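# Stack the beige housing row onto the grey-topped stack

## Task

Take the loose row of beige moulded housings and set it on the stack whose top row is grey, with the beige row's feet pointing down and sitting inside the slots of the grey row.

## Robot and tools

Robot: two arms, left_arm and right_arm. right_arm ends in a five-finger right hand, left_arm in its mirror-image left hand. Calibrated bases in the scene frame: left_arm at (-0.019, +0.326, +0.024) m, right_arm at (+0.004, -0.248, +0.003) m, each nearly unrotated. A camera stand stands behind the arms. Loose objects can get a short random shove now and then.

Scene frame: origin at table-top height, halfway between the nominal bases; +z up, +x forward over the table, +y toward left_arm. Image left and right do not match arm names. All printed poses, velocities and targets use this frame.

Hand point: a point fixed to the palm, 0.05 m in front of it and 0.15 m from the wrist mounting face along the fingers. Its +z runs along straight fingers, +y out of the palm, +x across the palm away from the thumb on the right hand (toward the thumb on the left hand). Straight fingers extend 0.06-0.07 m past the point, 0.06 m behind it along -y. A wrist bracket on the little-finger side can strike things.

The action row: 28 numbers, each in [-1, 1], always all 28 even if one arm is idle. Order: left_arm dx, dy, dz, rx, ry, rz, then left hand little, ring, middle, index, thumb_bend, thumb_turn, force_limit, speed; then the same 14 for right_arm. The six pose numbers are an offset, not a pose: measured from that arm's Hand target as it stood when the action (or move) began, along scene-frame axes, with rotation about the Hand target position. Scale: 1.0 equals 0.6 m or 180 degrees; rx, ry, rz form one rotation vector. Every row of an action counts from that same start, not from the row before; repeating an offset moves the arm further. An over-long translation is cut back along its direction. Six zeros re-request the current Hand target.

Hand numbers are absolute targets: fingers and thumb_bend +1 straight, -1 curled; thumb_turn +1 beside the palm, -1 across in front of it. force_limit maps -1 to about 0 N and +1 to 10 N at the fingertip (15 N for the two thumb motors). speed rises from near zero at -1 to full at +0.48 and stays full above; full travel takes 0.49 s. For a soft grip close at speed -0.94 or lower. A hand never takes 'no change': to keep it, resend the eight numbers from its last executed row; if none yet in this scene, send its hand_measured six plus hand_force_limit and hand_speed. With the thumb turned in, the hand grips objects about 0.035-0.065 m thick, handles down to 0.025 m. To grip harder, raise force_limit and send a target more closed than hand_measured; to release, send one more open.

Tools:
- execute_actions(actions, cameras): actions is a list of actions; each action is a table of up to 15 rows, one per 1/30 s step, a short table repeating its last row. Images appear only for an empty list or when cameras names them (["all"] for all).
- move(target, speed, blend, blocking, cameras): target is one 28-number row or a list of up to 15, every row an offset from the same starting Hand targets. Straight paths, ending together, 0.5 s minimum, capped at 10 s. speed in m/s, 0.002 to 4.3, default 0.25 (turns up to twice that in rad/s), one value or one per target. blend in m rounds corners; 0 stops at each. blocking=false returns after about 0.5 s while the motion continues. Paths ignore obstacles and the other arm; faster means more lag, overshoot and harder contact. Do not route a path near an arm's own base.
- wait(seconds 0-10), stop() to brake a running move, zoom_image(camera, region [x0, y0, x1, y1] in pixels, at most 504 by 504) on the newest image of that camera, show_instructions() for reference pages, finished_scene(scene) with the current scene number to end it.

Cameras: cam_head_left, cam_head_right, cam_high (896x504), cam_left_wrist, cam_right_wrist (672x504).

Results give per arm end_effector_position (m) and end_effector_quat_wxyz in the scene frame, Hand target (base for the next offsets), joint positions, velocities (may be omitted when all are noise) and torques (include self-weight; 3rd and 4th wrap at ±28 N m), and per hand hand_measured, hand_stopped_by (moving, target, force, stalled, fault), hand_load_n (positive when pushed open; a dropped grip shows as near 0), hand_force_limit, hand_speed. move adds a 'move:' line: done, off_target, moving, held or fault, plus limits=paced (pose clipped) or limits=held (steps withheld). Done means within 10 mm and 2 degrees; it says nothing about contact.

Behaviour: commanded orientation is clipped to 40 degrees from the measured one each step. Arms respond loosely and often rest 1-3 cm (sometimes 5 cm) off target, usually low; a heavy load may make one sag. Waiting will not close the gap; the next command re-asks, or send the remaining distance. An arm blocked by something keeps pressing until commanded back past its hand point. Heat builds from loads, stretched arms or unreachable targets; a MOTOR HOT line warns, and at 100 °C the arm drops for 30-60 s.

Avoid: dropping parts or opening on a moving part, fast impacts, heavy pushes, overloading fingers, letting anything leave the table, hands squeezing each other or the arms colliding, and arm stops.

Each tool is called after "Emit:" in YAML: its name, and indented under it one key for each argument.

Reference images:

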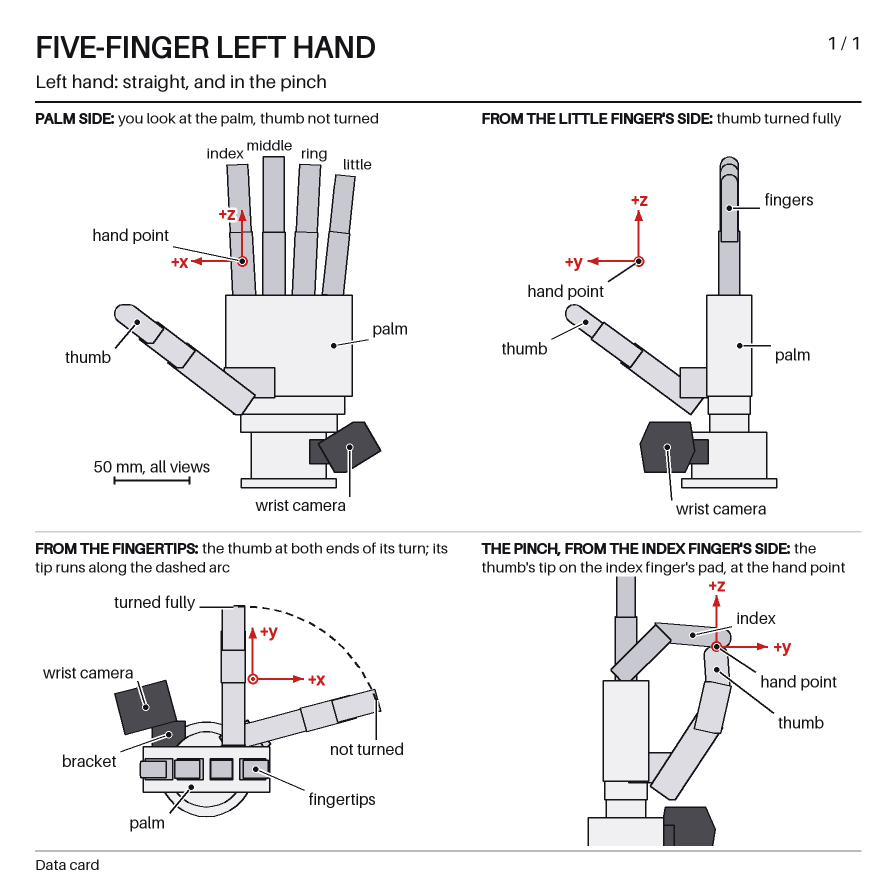

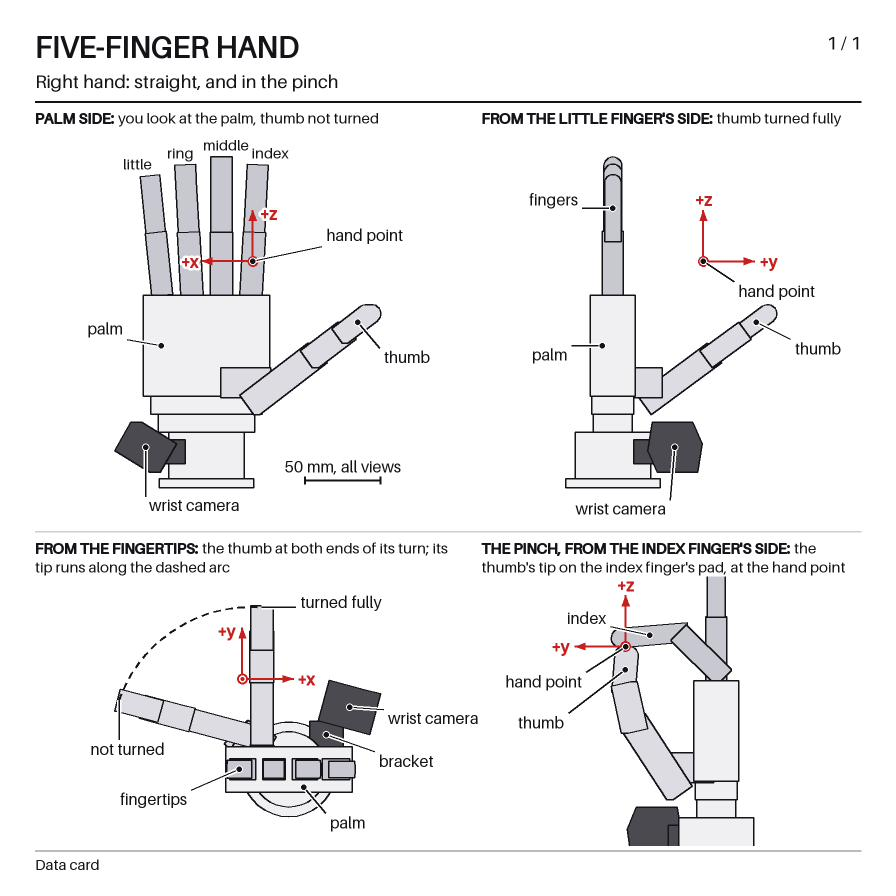

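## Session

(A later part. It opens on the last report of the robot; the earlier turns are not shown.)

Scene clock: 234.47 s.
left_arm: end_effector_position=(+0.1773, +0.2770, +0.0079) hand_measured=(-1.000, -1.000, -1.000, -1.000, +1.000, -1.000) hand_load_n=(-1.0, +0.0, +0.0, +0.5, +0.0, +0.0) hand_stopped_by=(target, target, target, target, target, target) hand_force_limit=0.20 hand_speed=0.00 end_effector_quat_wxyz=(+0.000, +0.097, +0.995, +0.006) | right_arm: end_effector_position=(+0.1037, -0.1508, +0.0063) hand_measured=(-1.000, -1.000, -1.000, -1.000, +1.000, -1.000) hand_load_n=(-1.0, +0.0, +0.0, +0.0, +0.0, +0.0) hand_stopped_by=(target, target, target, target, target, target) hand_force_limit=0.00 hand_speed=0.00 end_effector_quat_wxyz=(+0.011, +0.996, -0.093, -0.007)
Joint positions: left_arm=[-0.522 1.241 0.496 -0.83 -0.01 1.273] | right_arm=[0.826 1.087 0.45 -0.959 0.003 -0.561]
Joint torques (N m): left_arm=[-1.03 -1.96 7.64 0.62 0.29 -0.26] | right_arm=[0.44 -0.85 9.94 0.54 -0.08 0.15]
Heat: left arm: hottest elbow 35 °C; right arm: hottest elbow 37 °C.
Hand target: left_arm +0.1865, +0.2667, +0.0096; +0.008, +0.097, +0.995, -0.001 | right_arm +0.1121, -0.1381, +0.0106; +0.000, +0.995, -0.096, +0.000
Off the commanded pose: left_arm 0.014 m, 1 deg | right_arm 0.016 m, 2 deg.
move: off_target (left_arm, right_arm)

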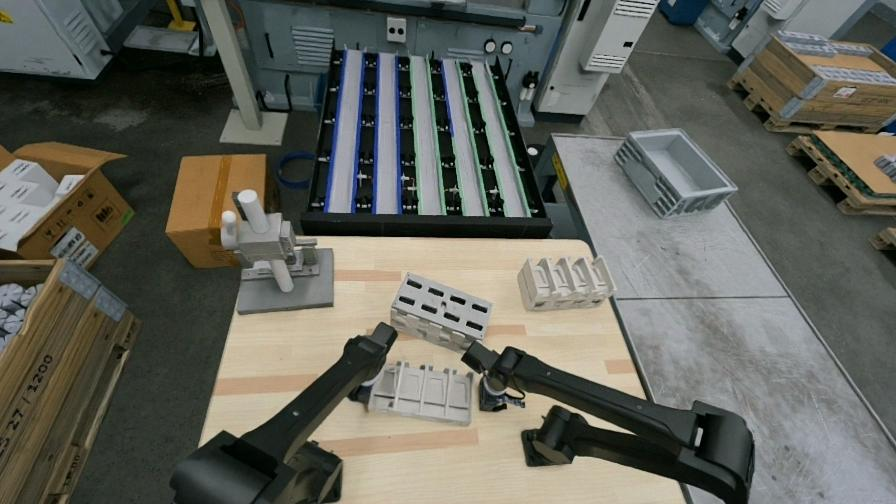

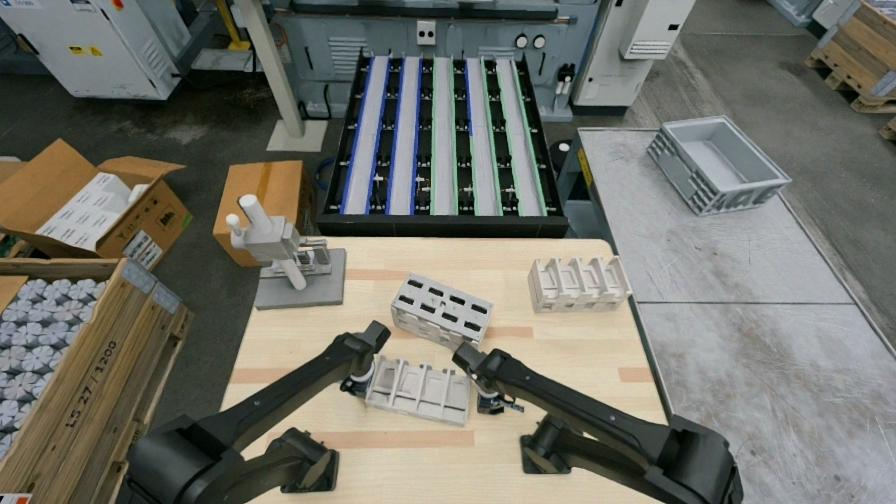

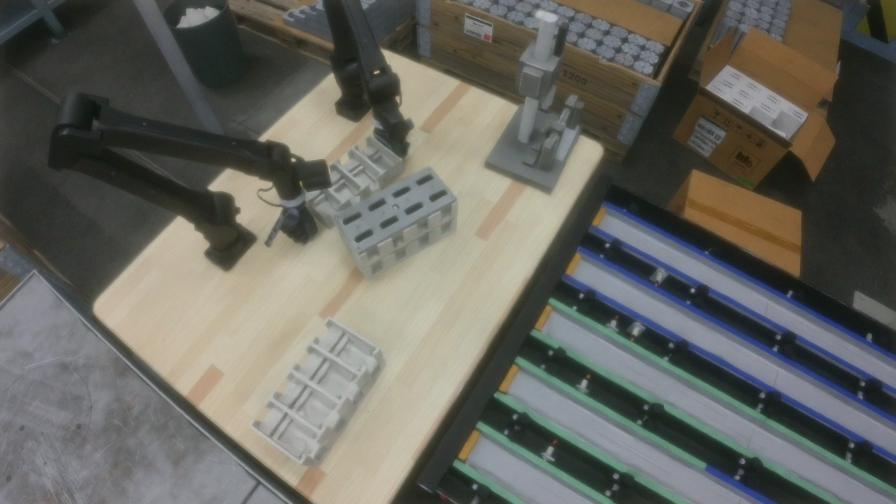

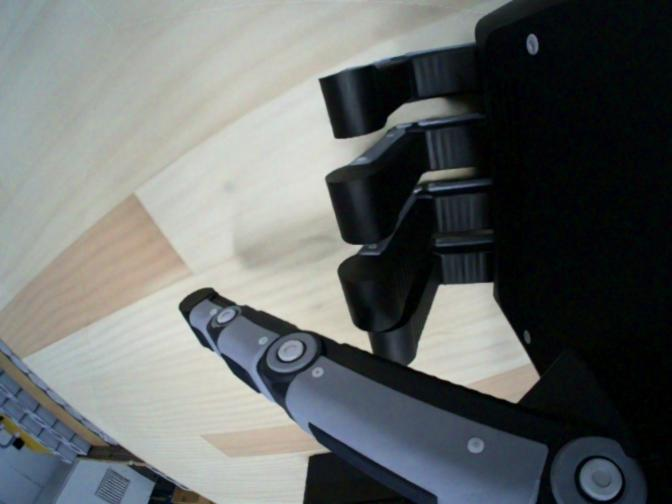

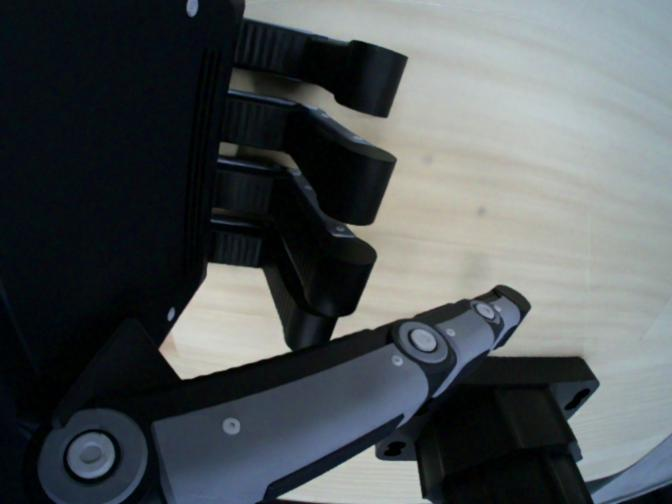

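Emit:
move:
  target:
    - [0.01, -0.02, 0.025, 0,0,0, -1,-1,-1,-1,1,-1,0.2,0, 0.01,0.04,0.025,0,0,0,-1,-1,-1,-1,1,-1,0,0]
  speed: 0.08
  cameras: ["cam_head_left","cam_head_right","cam_high"]

Emit:
zoom_image:
  camera: "cam_head_left"
  region: [330, 320, 530, 440]

Emit:
zoom_image:
  camera: "cam_head_right"
  region: [330, 320, 530, 440]

Scene clock: 236.87 s.
left_arm: end_effector_position=(+0.1706, +0.2741, +0.0123) hand_measured=(-1.000, -1.000, -1.000, -1.000, +1.000, -1.000) hand_load_n=(+0.0, +0.0, +0.0, +0.0, +0.0, +0.0) hand_stopped_by=(target, target, target, target, target, target) hand_force_limit=0.20 hand_speed=0.00 end_effector_quat_wxyz=(-0.011, +0.091, +0.996, +0.012) | right_arm: end_effector_position=(+0.1075, -0.1314, +0.0158) hand_measured=(-1.000, -1.000, -1.000, -1.000, +1.000, -1.000) hand_load_n=(+0.0, +0.0, +0.0, +0.0, +0.0, +0.0) hand_stopped_by=(target, target, target, target, target, target) hand_force_limit=0.00 hand_speed=0.00 end_effector_quat_wxyz=(+0.015, +0.995, -0.098, -0.008)
Joint positions: left_arm=[-0.546 1.242 0.507 -0.866 -0.014 1.236] | right_arm=[0.87 1.13 0.507 -0.98 0.004 -0.506]
Joint torques (N m): left_arm=[-1.26 -2.61 10.55 -0.02 0.38 -0.18] | right_arm=[0.91 -1.79 11.43 0.05 -0.11 0.08]
Heat: left arm: hottest elbow 35 °C; right arm: hottest elbow 36 °C.
Hand target: left_arm +0.1925, +0.2547, +0.0247; +0.008, +0.097, +0.995, -0.001 | right_arm +0.1182, -0.1139, +0.0257; +0.000, +0.995, -0.096, +0.001
Off the commanded pose: left_arm 0.032 m, 3 deg | right_arm 0.023 m, 2 deg.
move: off_target (left_arm, right_arm)
Images, in order (width x height): cam_head_left 896x504, cam_head_right 896x504, cam_high 896x504.

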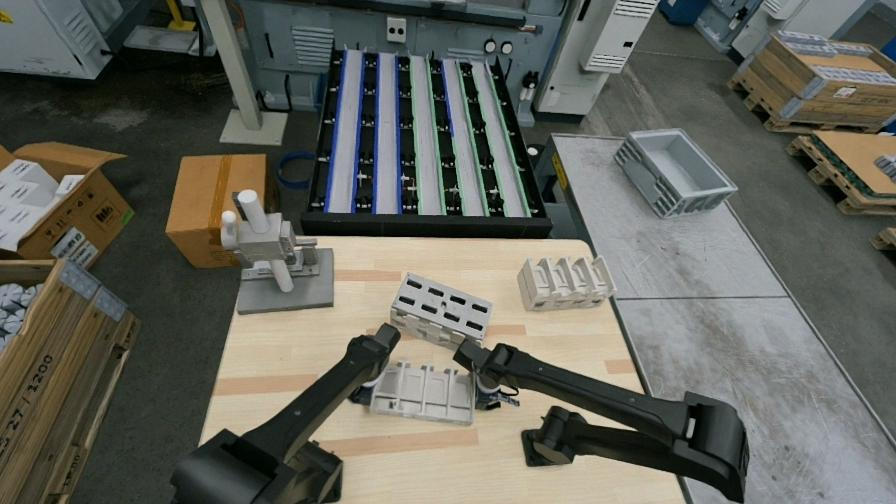

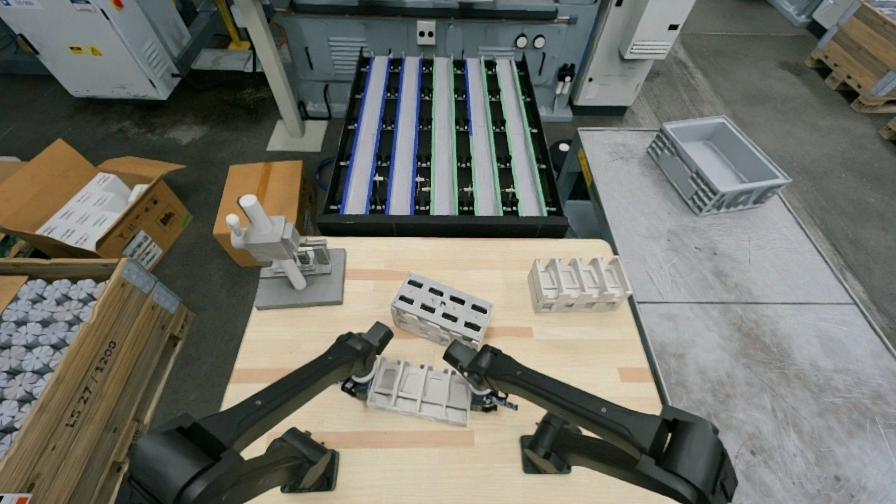

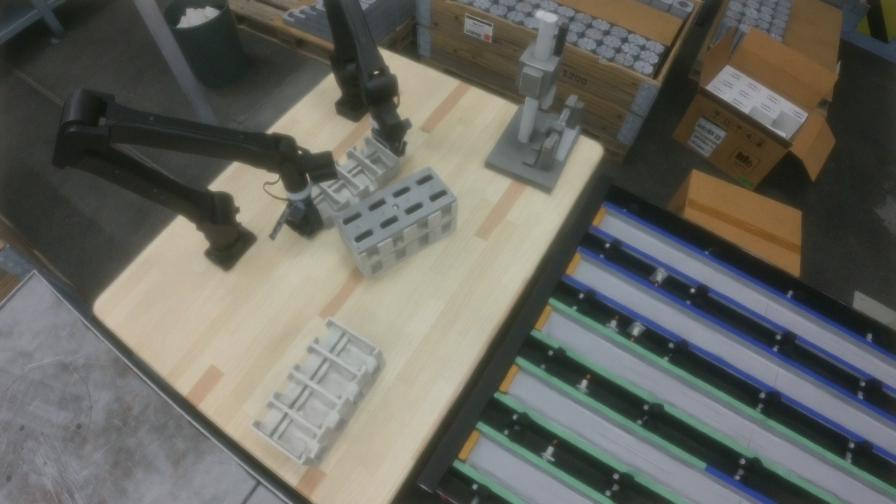

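Scaled by 2.520 from the camera's 896x504 image, which has a finer 1280x720 frame.

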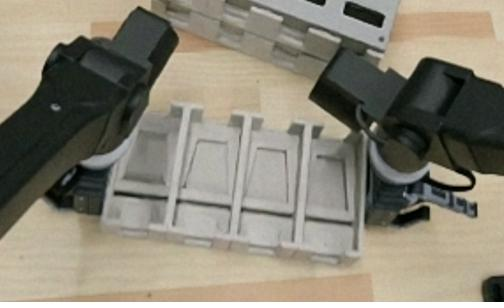

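Scaled by 2.520 from the camera's 896x504 image, which has a finer 1280x720 frame.

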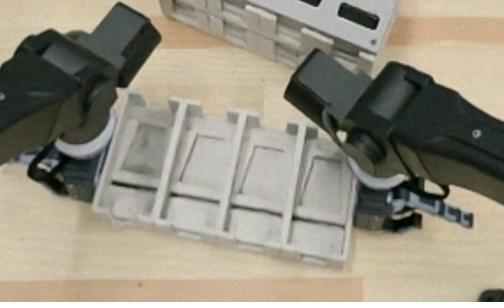

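Emit:
move:
  target:
    - [0.03, -0.05, 0.0, 0,0,0, -1,-1,-1,-1,1,-1,0.2,0, 0.015,0.05,0.0,0,0,0,-1,-1,-1,-1,1,-1,0,0]
  speed: 0.08
  cameras: ["cam_head_left","cam_head_right","cam_high"]

Emit:
zoom_image:
  camera: "cam_head_left"
  region: [330, 320, 530, 440]

Emit:
zoom_image:
  camera: "cam_head_right"
  region: [330, 320, 530, 440]

Scene clock: 239.37 s.
left_arm: end_effector_position=(+0.1713, +0.2757, +0.0150) hand_measured=(-1.000, -1.000, -1.000, -1.000, +1.000, -1.000) hand_load_n=(+0.0, +0.0, +0.0, +0.0, +0.0, +0.0) hand_stopped_by=(target, target, target, target, target, target) hand_force_limit=0.20 hand_speed=0.00 end_effector_quat_wxyz=(-0.035, +0.088, +0.995, +0.043) | right_arm: end_effector_position=(+0.1041, -0.1320, +0.0170) hand_measured=(-1.000, -1.000, -1.000, -1.000, +1.000, -1.000) hand_load_n=(+0.0, +0.0, +0.0, +0.0, +0.0, +0.0) hand_stopped_by=(target, target, target, target, target, target) hand_force_limit=0.00 hand_speed=0.00 end_effector_quat_wxyz=(+0.051, +0.993, -0.108, -0.018)
Joint positions: left_arm=[-0.564 1.306 0.547 -0.911 -0.047 1.209] | right_arm=[0.892 1.196 0.537 -1.018 0.025 -0.464]
Joint torques (N m): left_arm=[-3.55 -2.55 13.24 1.36 1.64 -0.39] | right_arm=[2.61 -1.61 14.32 1.7 -1.04 0.07]
Heat: left arm: hottest elbow 35 °C; right arm: hottest elbow 36 °C.
Hand target: left_arm +0.2105, +0.2246, +0.0247; +0.008, +0.097, +0.995, -0.001 | right_arm +0.1271, -0.0841, +0.0256; +0.000, +0.995, -0.096, +0.000
Off the commanded pose: left_arm 0.065 m, 7 deg | right_arm 0.054 m, 6 deg.
move: off_target (left_arm, right_arm)
Images, in order (width x height): cam_head_left 896x504, cam_head_right 896x504, cam_high 896x504.

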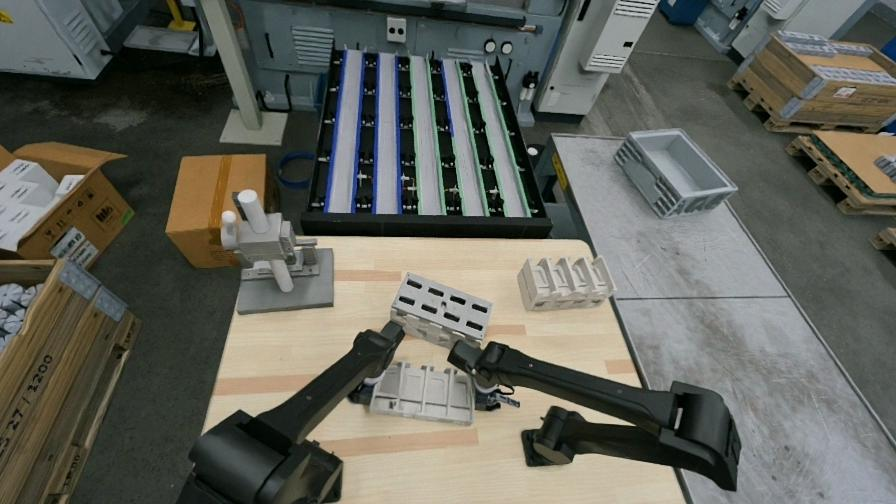

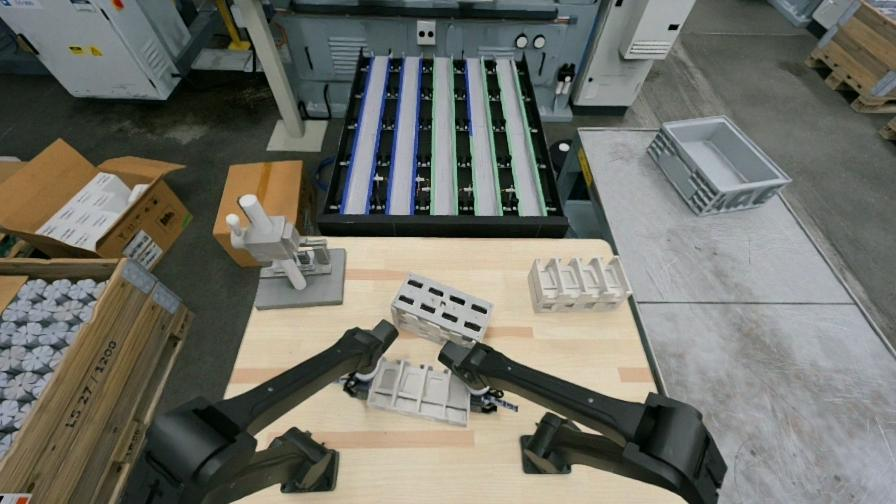

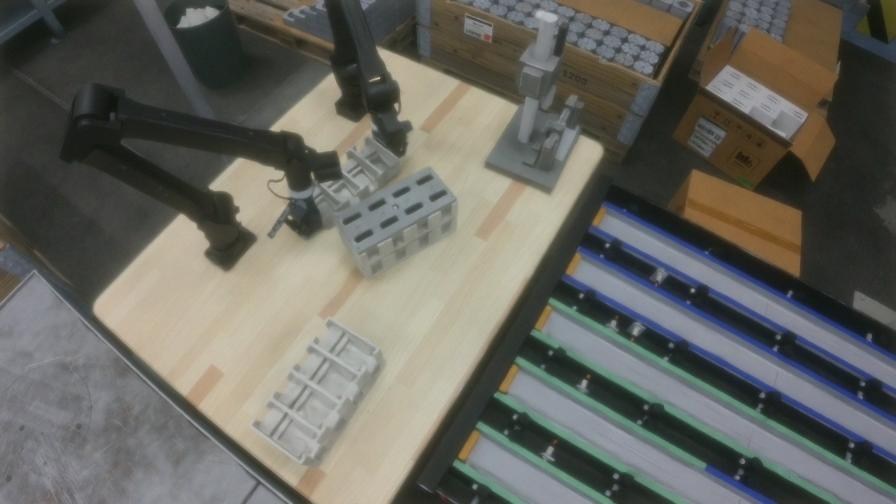

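Scaled by 2.520 from the camera's 896x504 image, which has a finer 1280x720 frame.

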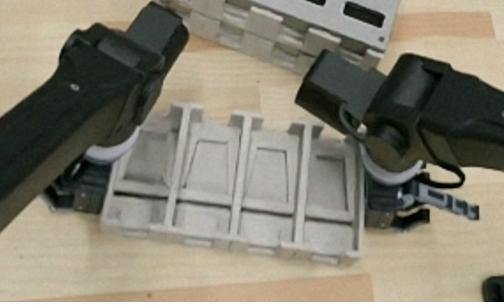

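Scaled by 2.520 from the camera's 896x504 image, which has a finer 1280x720 frame.

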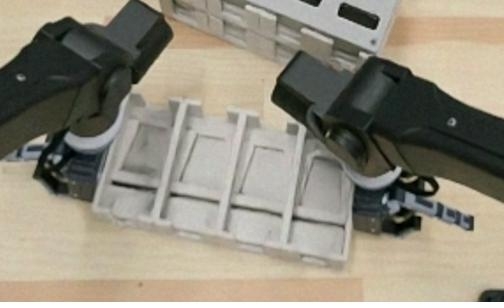

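Emit:
move:
  target:
    - [0.0, -0.03, 0.1, 0,0,0, -1,-1,-1,-1,1,-1,0.2,0, 0.0,0.03,0.1,0,0,0,-1,-1,-1,-1,1,-1,0,0]
  speed: 0.06
  cameras: ["cam_head_left","cam_head_right","cam_high"]

Emit:
zoom_image:
  camera: "cam_head_left"
  region: [330, 320, 530, 440]

Emit:
zoom_image:
  camera: "cam_high"
  region: [220, 90, 460, 260]

Scene clock: 242.30 s.
left_arm: end_effector_position=(+0.1701, +0.2615, +0.0584) hand_measured=(-1.000, -1.000, -1.000, -1.000, +1.000, -1.000) hand_load_n=(+0.0, +0.0, +0.0, +0.0, +0.0, +0.0) hand_stopped_by=(target, target, target, target, target, target) hand_force_limit=0.20 hand_speed=0.00 end_effector_quat_wxyz=(-0.052, +0.086, +0.993, +0.056) | right_arm: end_effector_position=(+0.0936, -0.1281, +0.0655) hand_measured=(-1.000, -1.000, -1.000, -1.000, +1.000, -1.000) hand_load_n=(+0.0, +0.0, +0.0, +0.0, +0.0, +0.0) hand_stopped_by=(target, target, target, target, target, target) hand_force_limit=0.00 hand_speed=0.00 end_effector_quat_wxyz=(+0.086, +0.989, -0.113, -0.034)
Joint positions: left_arm=[-0.617 1.264 0.645 -1.096 -0.049 1.152] | right_arm=[0.938 1.162 0.639 -1.232 0.026 -0.405]
Joint torques (N m): left_arm=[-3.08 -6.3 15.13 0.83 1.68 -0.28] | right_arm=[1.9 -4.07 17.77 2.04 -1.03 -0.15]
Heat: left arm: hottest elbow 36 °C; right arm: hottest elbow 37 °C.
Hand target: left_arm +0.2105, +0.2067, +0.0847; +0.008, +0.097, +0.995, -0.001 | right_arm +0.1271, -0.0660, +0.0857; +0.000, +0.995, -0.096, +0.001
Off the commanded pose: left_arm 0.073 m, 10 deg | right_arm 0.073 m, 11 deg.
move: off_target (left_arm, right_arm)
Images, in order (width x height): cam_head_left 896x504, cam_head_right 896x504, cam_high 896x504.

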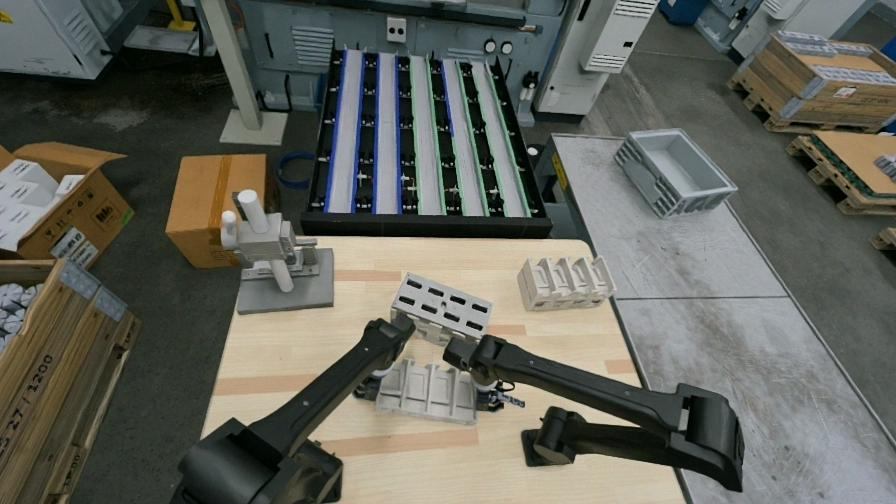

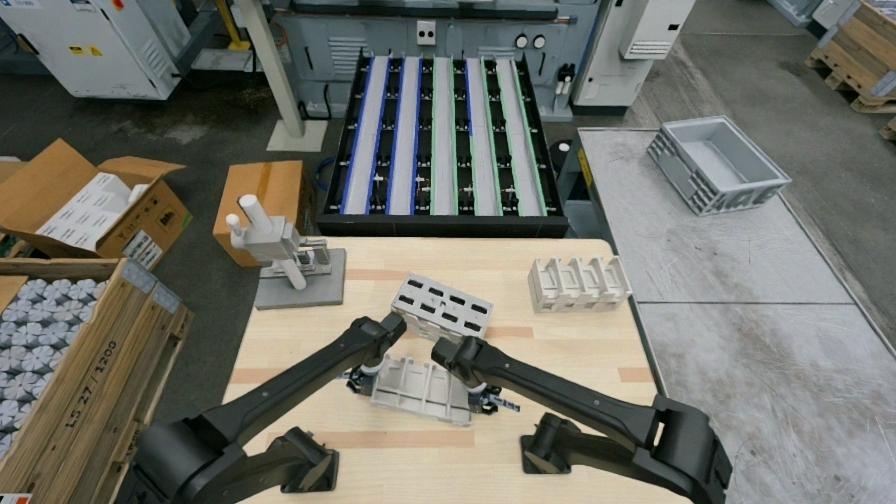

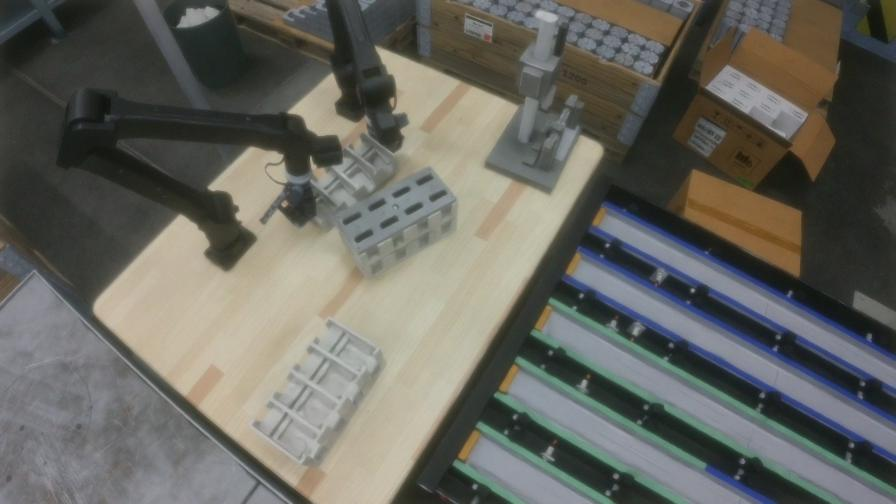

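Scaled by 2.520 from the camera's 896x504 image, which has a finer 1280x720 frame.

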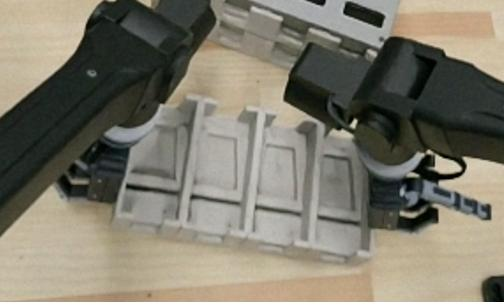

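Scaled by 2.100 from the camera's 896x504 image, which has a finer 1280x720 frame.

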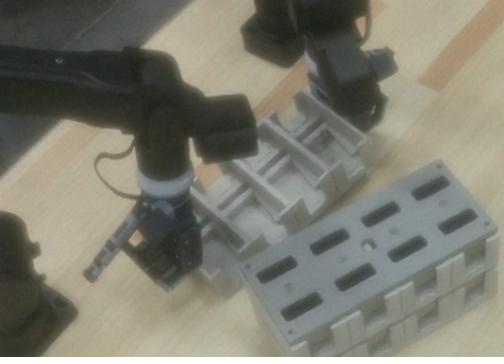

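Emit:
move:
  target:
    - [0.0, 0.0, 0.1, 0,0,0, -1,-1,-1,-1,1,-1,0.2,0, 0.01,0.0,0.1,0,0,0,-1,-1,-1,-1,1,-1,0,0]
  speed: 0.06
  cameras: ["cam_head_left","cam_head_right","cam_high"]

Emit:
zoom_image:
  camera: "cam_head_left"
  region: [330, 320, 530, 440]

Emit:
zoom_image:
  camera: "cam_high"
  region: [220, 90, 460, 260]

Scene clock: 245.53 s.
left_arm: end_effector_position=(+0.1958, +0.2199, +0.1252) hand_measured=(-1.000, -1.000, -1.000, -1.000, +1.000, -1.000) hand_load_n=(+0.0, +0.0, +0.0, +0.0, +0.0, +0.0) hand_stopped_by=(target, target, target, target, target, target) hand_force_limit=0.20 hand_speed=0.00 end_effector_quat_wxyz=(-0.017, +0.096, +0.995, +0.012) | right_arm: end_effector_position=(+0.1241, -0.0758, +0.1325) hand_measured=(-1.000, -1.000, -1.000, -1.000, +1.000, -1.000) hand_load_n=(+0.0, +0.0, +0.0, +0.0, -0.5, +0.0) hand_stopped_by=(target, target, target, target, target, target) hand_force_limit=0.00 hand_speed=0.00 end_effector_quat_wxyz=(+0.017, +0.995, -0.100, -0.007)
Joint positions: left_arm=[-0.661 1.193 0.816 -1.237 -0.004 1.132] | right_arm=[0.953 1.124 0.843 -1.326 0.004 -0.42]
Joint torques (N m): left_arm=[-0.67 -5.36 11.75 -0.18 0.01 -0.19] | right_arm=[-0.62 -3.96 12.37 -0.12 -0.08 -0.11]
Heat: left arm: hottest elbow 36 °C; right arm: hottest elbow 38 °C.
Hand target: left_arm +0.2105, +0.2066, +0.1447; +0.008, +0.097, +0.995, -0.001 | right_arm +0.1331, -0.0660, +0.1457; +0.000, +0.995, -0.096, +0.001
Off the commanded pose: left_arm 0.028 m, 3 deg | right_arm 0.019 m, 2 deg.
move: off_target (left_arm, right_arm)
Images, in order (width x height): cam_head_left 896x504, cam_head_right 896x504, cam_high 896x504.

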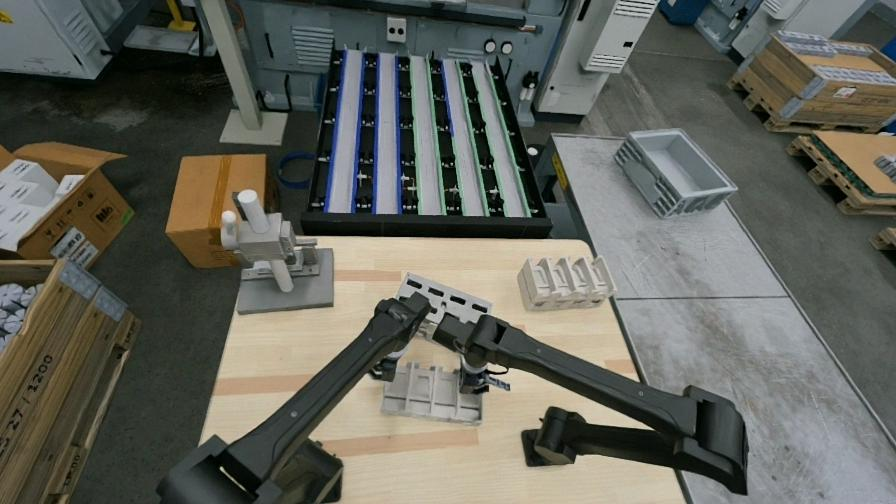

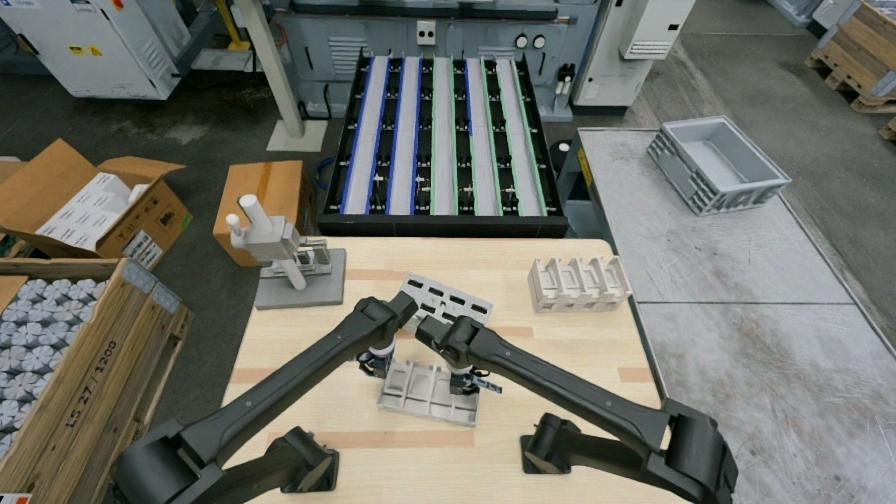

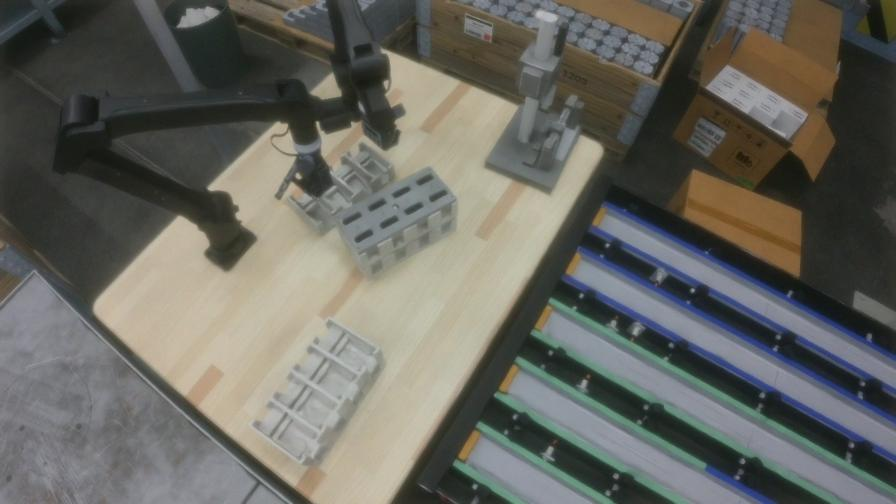

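Scaled by 2.520 from the camera's 896x504 image, which has a finer 1280x720 frame.

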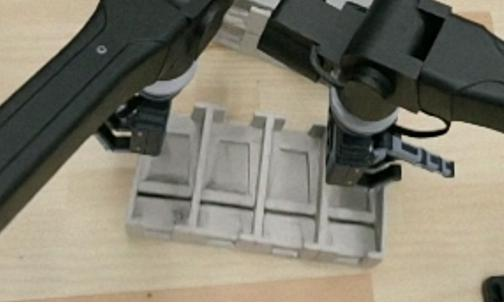

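Scaled by 2.100 from the camera's 896x504 image, which has a finer 1280x720 frame.

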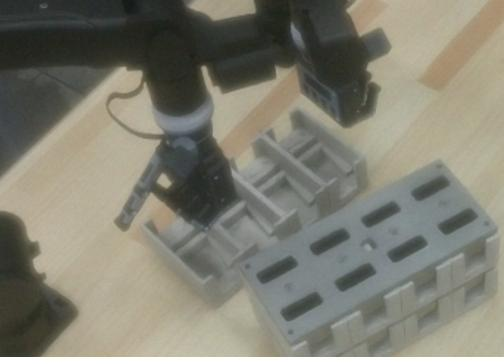

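Emit:
move:
  target:
    - [-0.02, -0.03, 0.02, -0.1906,0.037,0, -1,-0.2,0.1,0.1,0.5,-1,0.2,0, 0.1,-0.3,0.1,0,0,0,-1,-1,-1,-1,1,-1,0,0]
    - [-0.02, -0.06, -0.03, -0.1906,0.037,0, -1,-0.2,0.1,0.1,0.5,-1,0.2,0, 0.1,-0.4,0.1,0,0,0,-1,-1,-1,-1,1,-1,0,0]
  speed: 0.15
  cameras: ["cam_head_left","cam_left_wrist"]

Emit:
zoom_image:
  camera: "cam_head_left"
  region: [330, 320, 530, 440]

Scene clock: 263.43 s.
left_arm: end_effector_position=(+0.1991, +0.1720, +0.1303) hand_measured=(-1.000, -0.200, +0.100, +0.100, +0.500, -1.000) hand_load_n=(+0.0, +0.0, +0.0, +0.0, +0.0, +0.0) hand_stopped_by=(target, target, target, target, target, target) hand_force_limit=0.20 hand_speed=0.00 end_effector_quat_wxyz=(-0.018, +0.091, +0.949, -0.301) | right_arm: end_effector_position=(+0.1851, -0.3053, +0.1938) hand_measured=(-1.000, -1.000, -1.000, -1.000, +1.000, -1.000) hand_load_n=(+0.0, +0.0, +0.0, +0.0, +0.0, +0.0) hand_stopped_by=(target, target, target, target, target, target) hand_force_limit=0.00 hand_speed=0.00 end_effector_quat_wxyz=(+0.003, +0.995, -0.101, -0.013)
Joint positions: left_arm=[-0.39 1.074 0.75 -1.104 0.598 1.356] | right_arm=[-0.013 0.925 0.884 -1.555 0.004 -1.385]
Joint torques (N m): left_arm=[-0.5 -2.43 7.42 0.83 0.47 -0.17] | right_arm=[-0.62 -1.55 12.22 -0.09 -0.09 -0.12]
Heat: left arm: hottest elbow 36 °C; right arm: hottest elbow 36 °C.
Hand target: left_arm +0.1986, +0.1707, +0.1267; -0.020, +0.090, +0.950, -0.300 | right_arm +0.1931, -0.3061, +0.2056; +0.000, +0.995, -0.096, +0.001
Off the commanded pose: left_arm 0.004 m, 0 deg | right_arm 0.014 m, 2 deg.
move: off_target (right_arm)
Images, in order (width x height): cam_head_left 896x504, cam_left_wrist 672x504.

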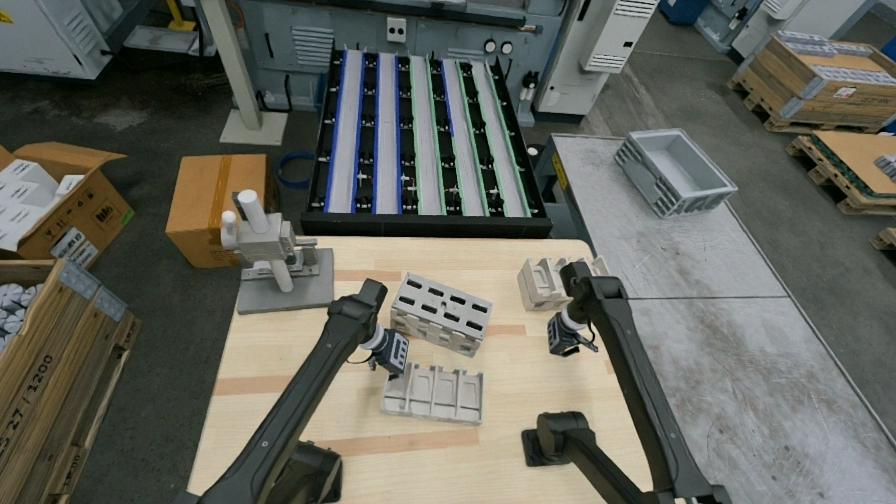

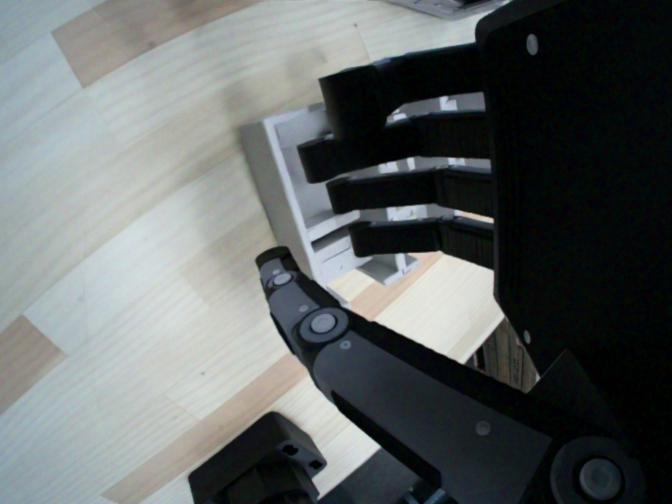

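Scaled by 2.520 from the camera's 896x504 image, which has a finer 1280x720 frame.

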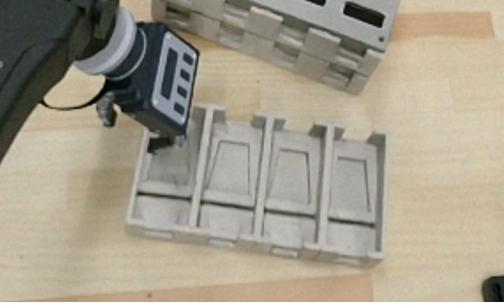

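Emit:
move:
  target:
    - [-0.018, 0.0, -0.08, 0,0,0, -1,-0.2,0.1,0.1,0.5,-1,0.2,0, 0,0,0,0,0,0,-1,-1,-1,-1,1,-1,0,0]
  speed: 0.1
  cameras: ["cam_head_left","cam_left_wrist"]

Emit:
zoom_image:
  camera: "cam_head_left"
  region: [360, 330, 460, 430]

Scene clock: 266.83 s.
left_arm: end_effector_position=(+0.1879, +0.1729, +0.0829) hand_measured=(-1.000, -0.200, +0.100, +0.100, +0.500, -1.000) hand_load_n=(+0.0, -6.0, +0.0, +0.5, +0.0, +0.0) hand_stopped_by=(target, target, target, target, target, target) hand_force_limit=0.20 hand_speed=0.00 end_effector_quat_wxyz=(-0.020, +0.087, +0.950, -0.300) | right_arm: end_effector_position=(+0.1851, -0.3052, +0.1938) hand_measured=(-1.000, -1.000, -1.000, -1.000, +1.000, -1.000) hand_load_n=(+0.0, +0.0, +0.0, +0.0, +0.0, +0.0) hand_stopped_by=(target, target, target, target, target, target) hand_force_limit=0.00 hand_speed=0.00 end_effector_quat_wxyz=(+0.003, +0.995, -0.100, -0.013)
Joint positions: left_arm=[-0.401 1.104 0.634 -0.952 0.595 1.335] | right_arm=[-0.013 0.925 0.884 -1.555 0.004 -1.386]
Joint torques (N m): left_arm=[-0.67 -2.14 6.9 1.03 0.48 -0.13] | right_arm=[-0.56 -1.55 12.21 -0.06 -0.09 -0.11]
Heat: left arm: hottest elbow 36 °C; right arm: hottest elbow 36 °C.
Hand target: left_arm +0.1877, +0.1707, +0.0787; -0.020, +0.090, +0.950, -0.300 | right_arm +0.1931, -0.3060, +0.2056; +0.000, +0.995, -0.096, +0.001
Off the commanded pose: left_arm 0.005 m, 0 deg | right_arm 0.014 m, 2 deg.
move: off_target (right_arm)
Images, in order (width x height): cam_head_left 896x504, cam_left_wrist 672x504.

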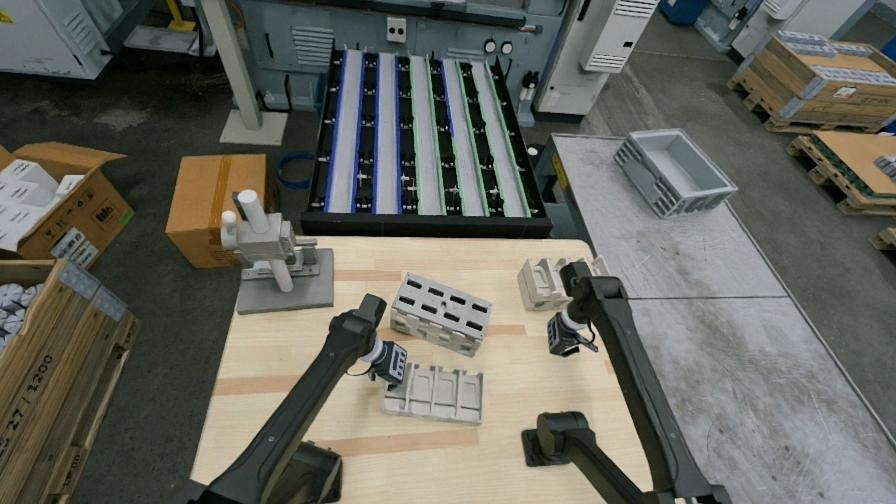

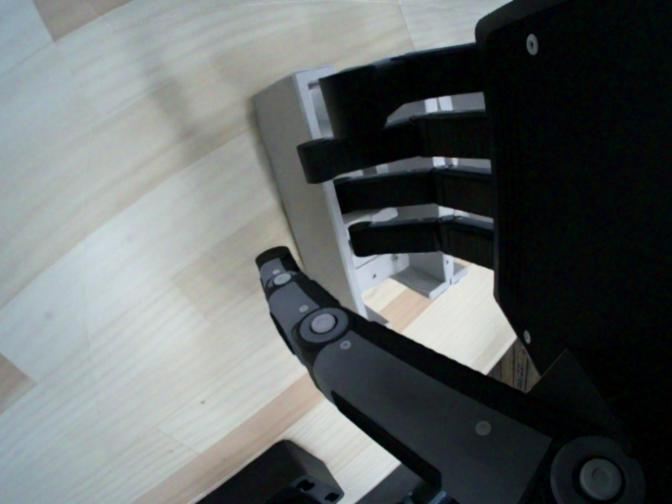

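Scaled by 5.040 from the camera's 896x504 image, which has a finer 1280x720 frame.

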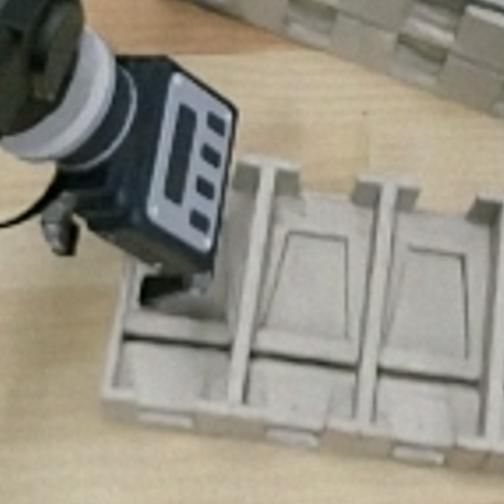

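Emit:
move:
  target:
    - [0.0, 0.0, 0.06, 0,0,0, -1,-0.2,0.1,0.1,0.5,-1,0.2,0, 0,0,0,0,0,0,-1,-1,-1,-1,1,-1,0,0]
    - [0.0, -0.025, 0.03, 0,0,0, -1,0.1,0.1,0.1,0.5,-1,0.2,0, 0,0,0,0,0,0,-1,-1,-1,-1,1,-1,0,0]
    - [0.0, -0.022, -0.04, 0,0,0, -1,0.1,0.1,0.1,0.5,-1,0.2,0, 0,0,0,0,0,0,-1,-1,-1,-1,1,-1,0,0]
  speed: 0.1
  cameras: ["cam_head_left","cam_left_wrist"]

Emit:
zoom_image:
  camera: "cam_head_left"
  region: [360, 330, 460, 430]

Scene clock: 271.50 s.
left_arm: end_effector_position=(+0.1861, +0.1576, +0.0583) hand_measured=(-1.000, +0.100, +0.100, +0.100, +0.500, -1.000) hand_load_n=(+0.0, +0.0, +0.0, -3.5, +0.0, +0.0) hand_stopped_by=(target, target, target, target, target, target) hand_force_limit=0.20 hand_speed=0.00 end_effector_quat_wxyz=(-0.023, +0.089, +0.949, -0.301) | right_arm: end_effector_position=(+0.1851, -0.3052, +0.1938) hand_measured=(-1.000, -1.000, -1.000, -1.000, +1.000, -1.000) hand_load_n=(+0.0, +0.0, +0.0, +0.0, -0.5, +0.0) hand_stopped_by=(target, target, target, target, target, target) hand_force_limit=0.00 hand_speed=0.00 end_effector_quat_wxyz=(+0.003, +0.995, -0.100, -0.013)
Joint positions: left_arm=[-0.456 1.161 0.598 -0.832 0.589 1.276] | right_arm=[-0.013 0.925 0.884 -1.555 0.004 -1.386]
Joint torques (N m): left_arm=[-0.09 -2.9 6.61 1.09 0.43 -0.1] | right_arm=[-0.56 -1.61 12.23 -0.09 -0.09 -0.12]
Heat: left arm: hottest elbow 36 °C; right arm: hottest elbow 36 °C.
Hand target: left_arm +0.1877, +0.1575, +0.0547; -0.021, +0.090, +0.950, -0.300 | right_arm +0.1931, -0.3060, +0.2056; +0.000, +0.995, -0.096, +0.001
Off the commanded pose: left_arm 0.004 m, 0 deg | right_arm 0.014 m, 2 deg.
move: off_target (right_arm); target 2's new numbers were sent with left_arm's hand 0.017 m and 2 deg from that target
Images, in order (width x height): cam_head_left 896x504, cam_left_wrist 672x504.

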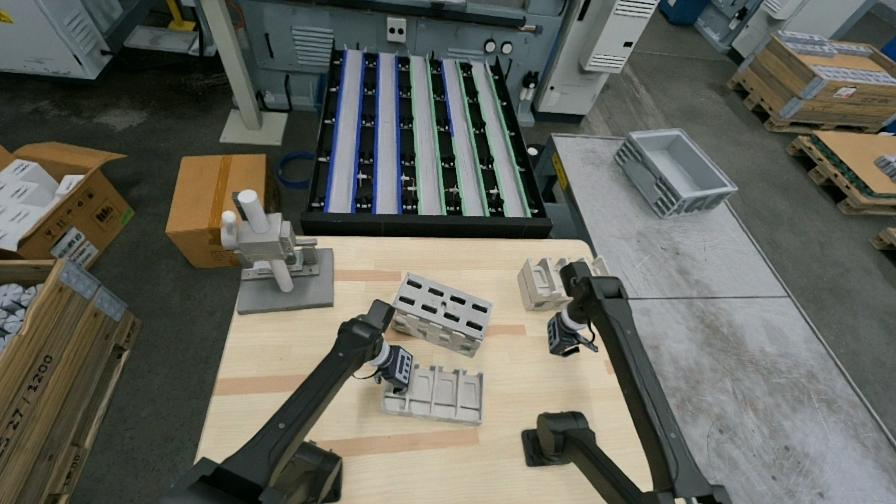

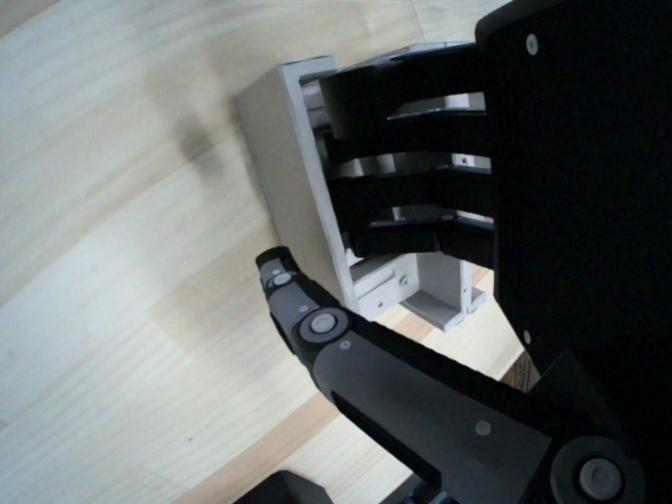

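Scaled by 5.040 from the camera's 896x504 image, which has a finer 1280x720 frame.

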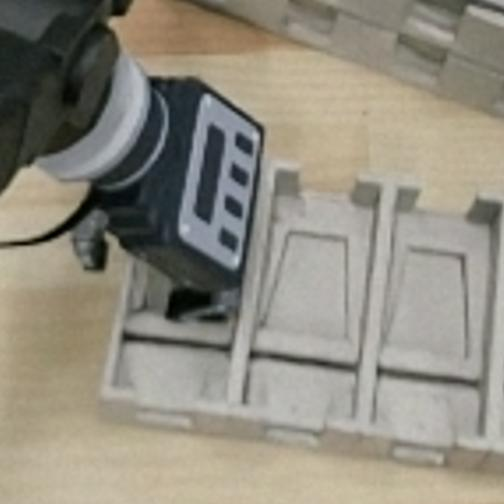

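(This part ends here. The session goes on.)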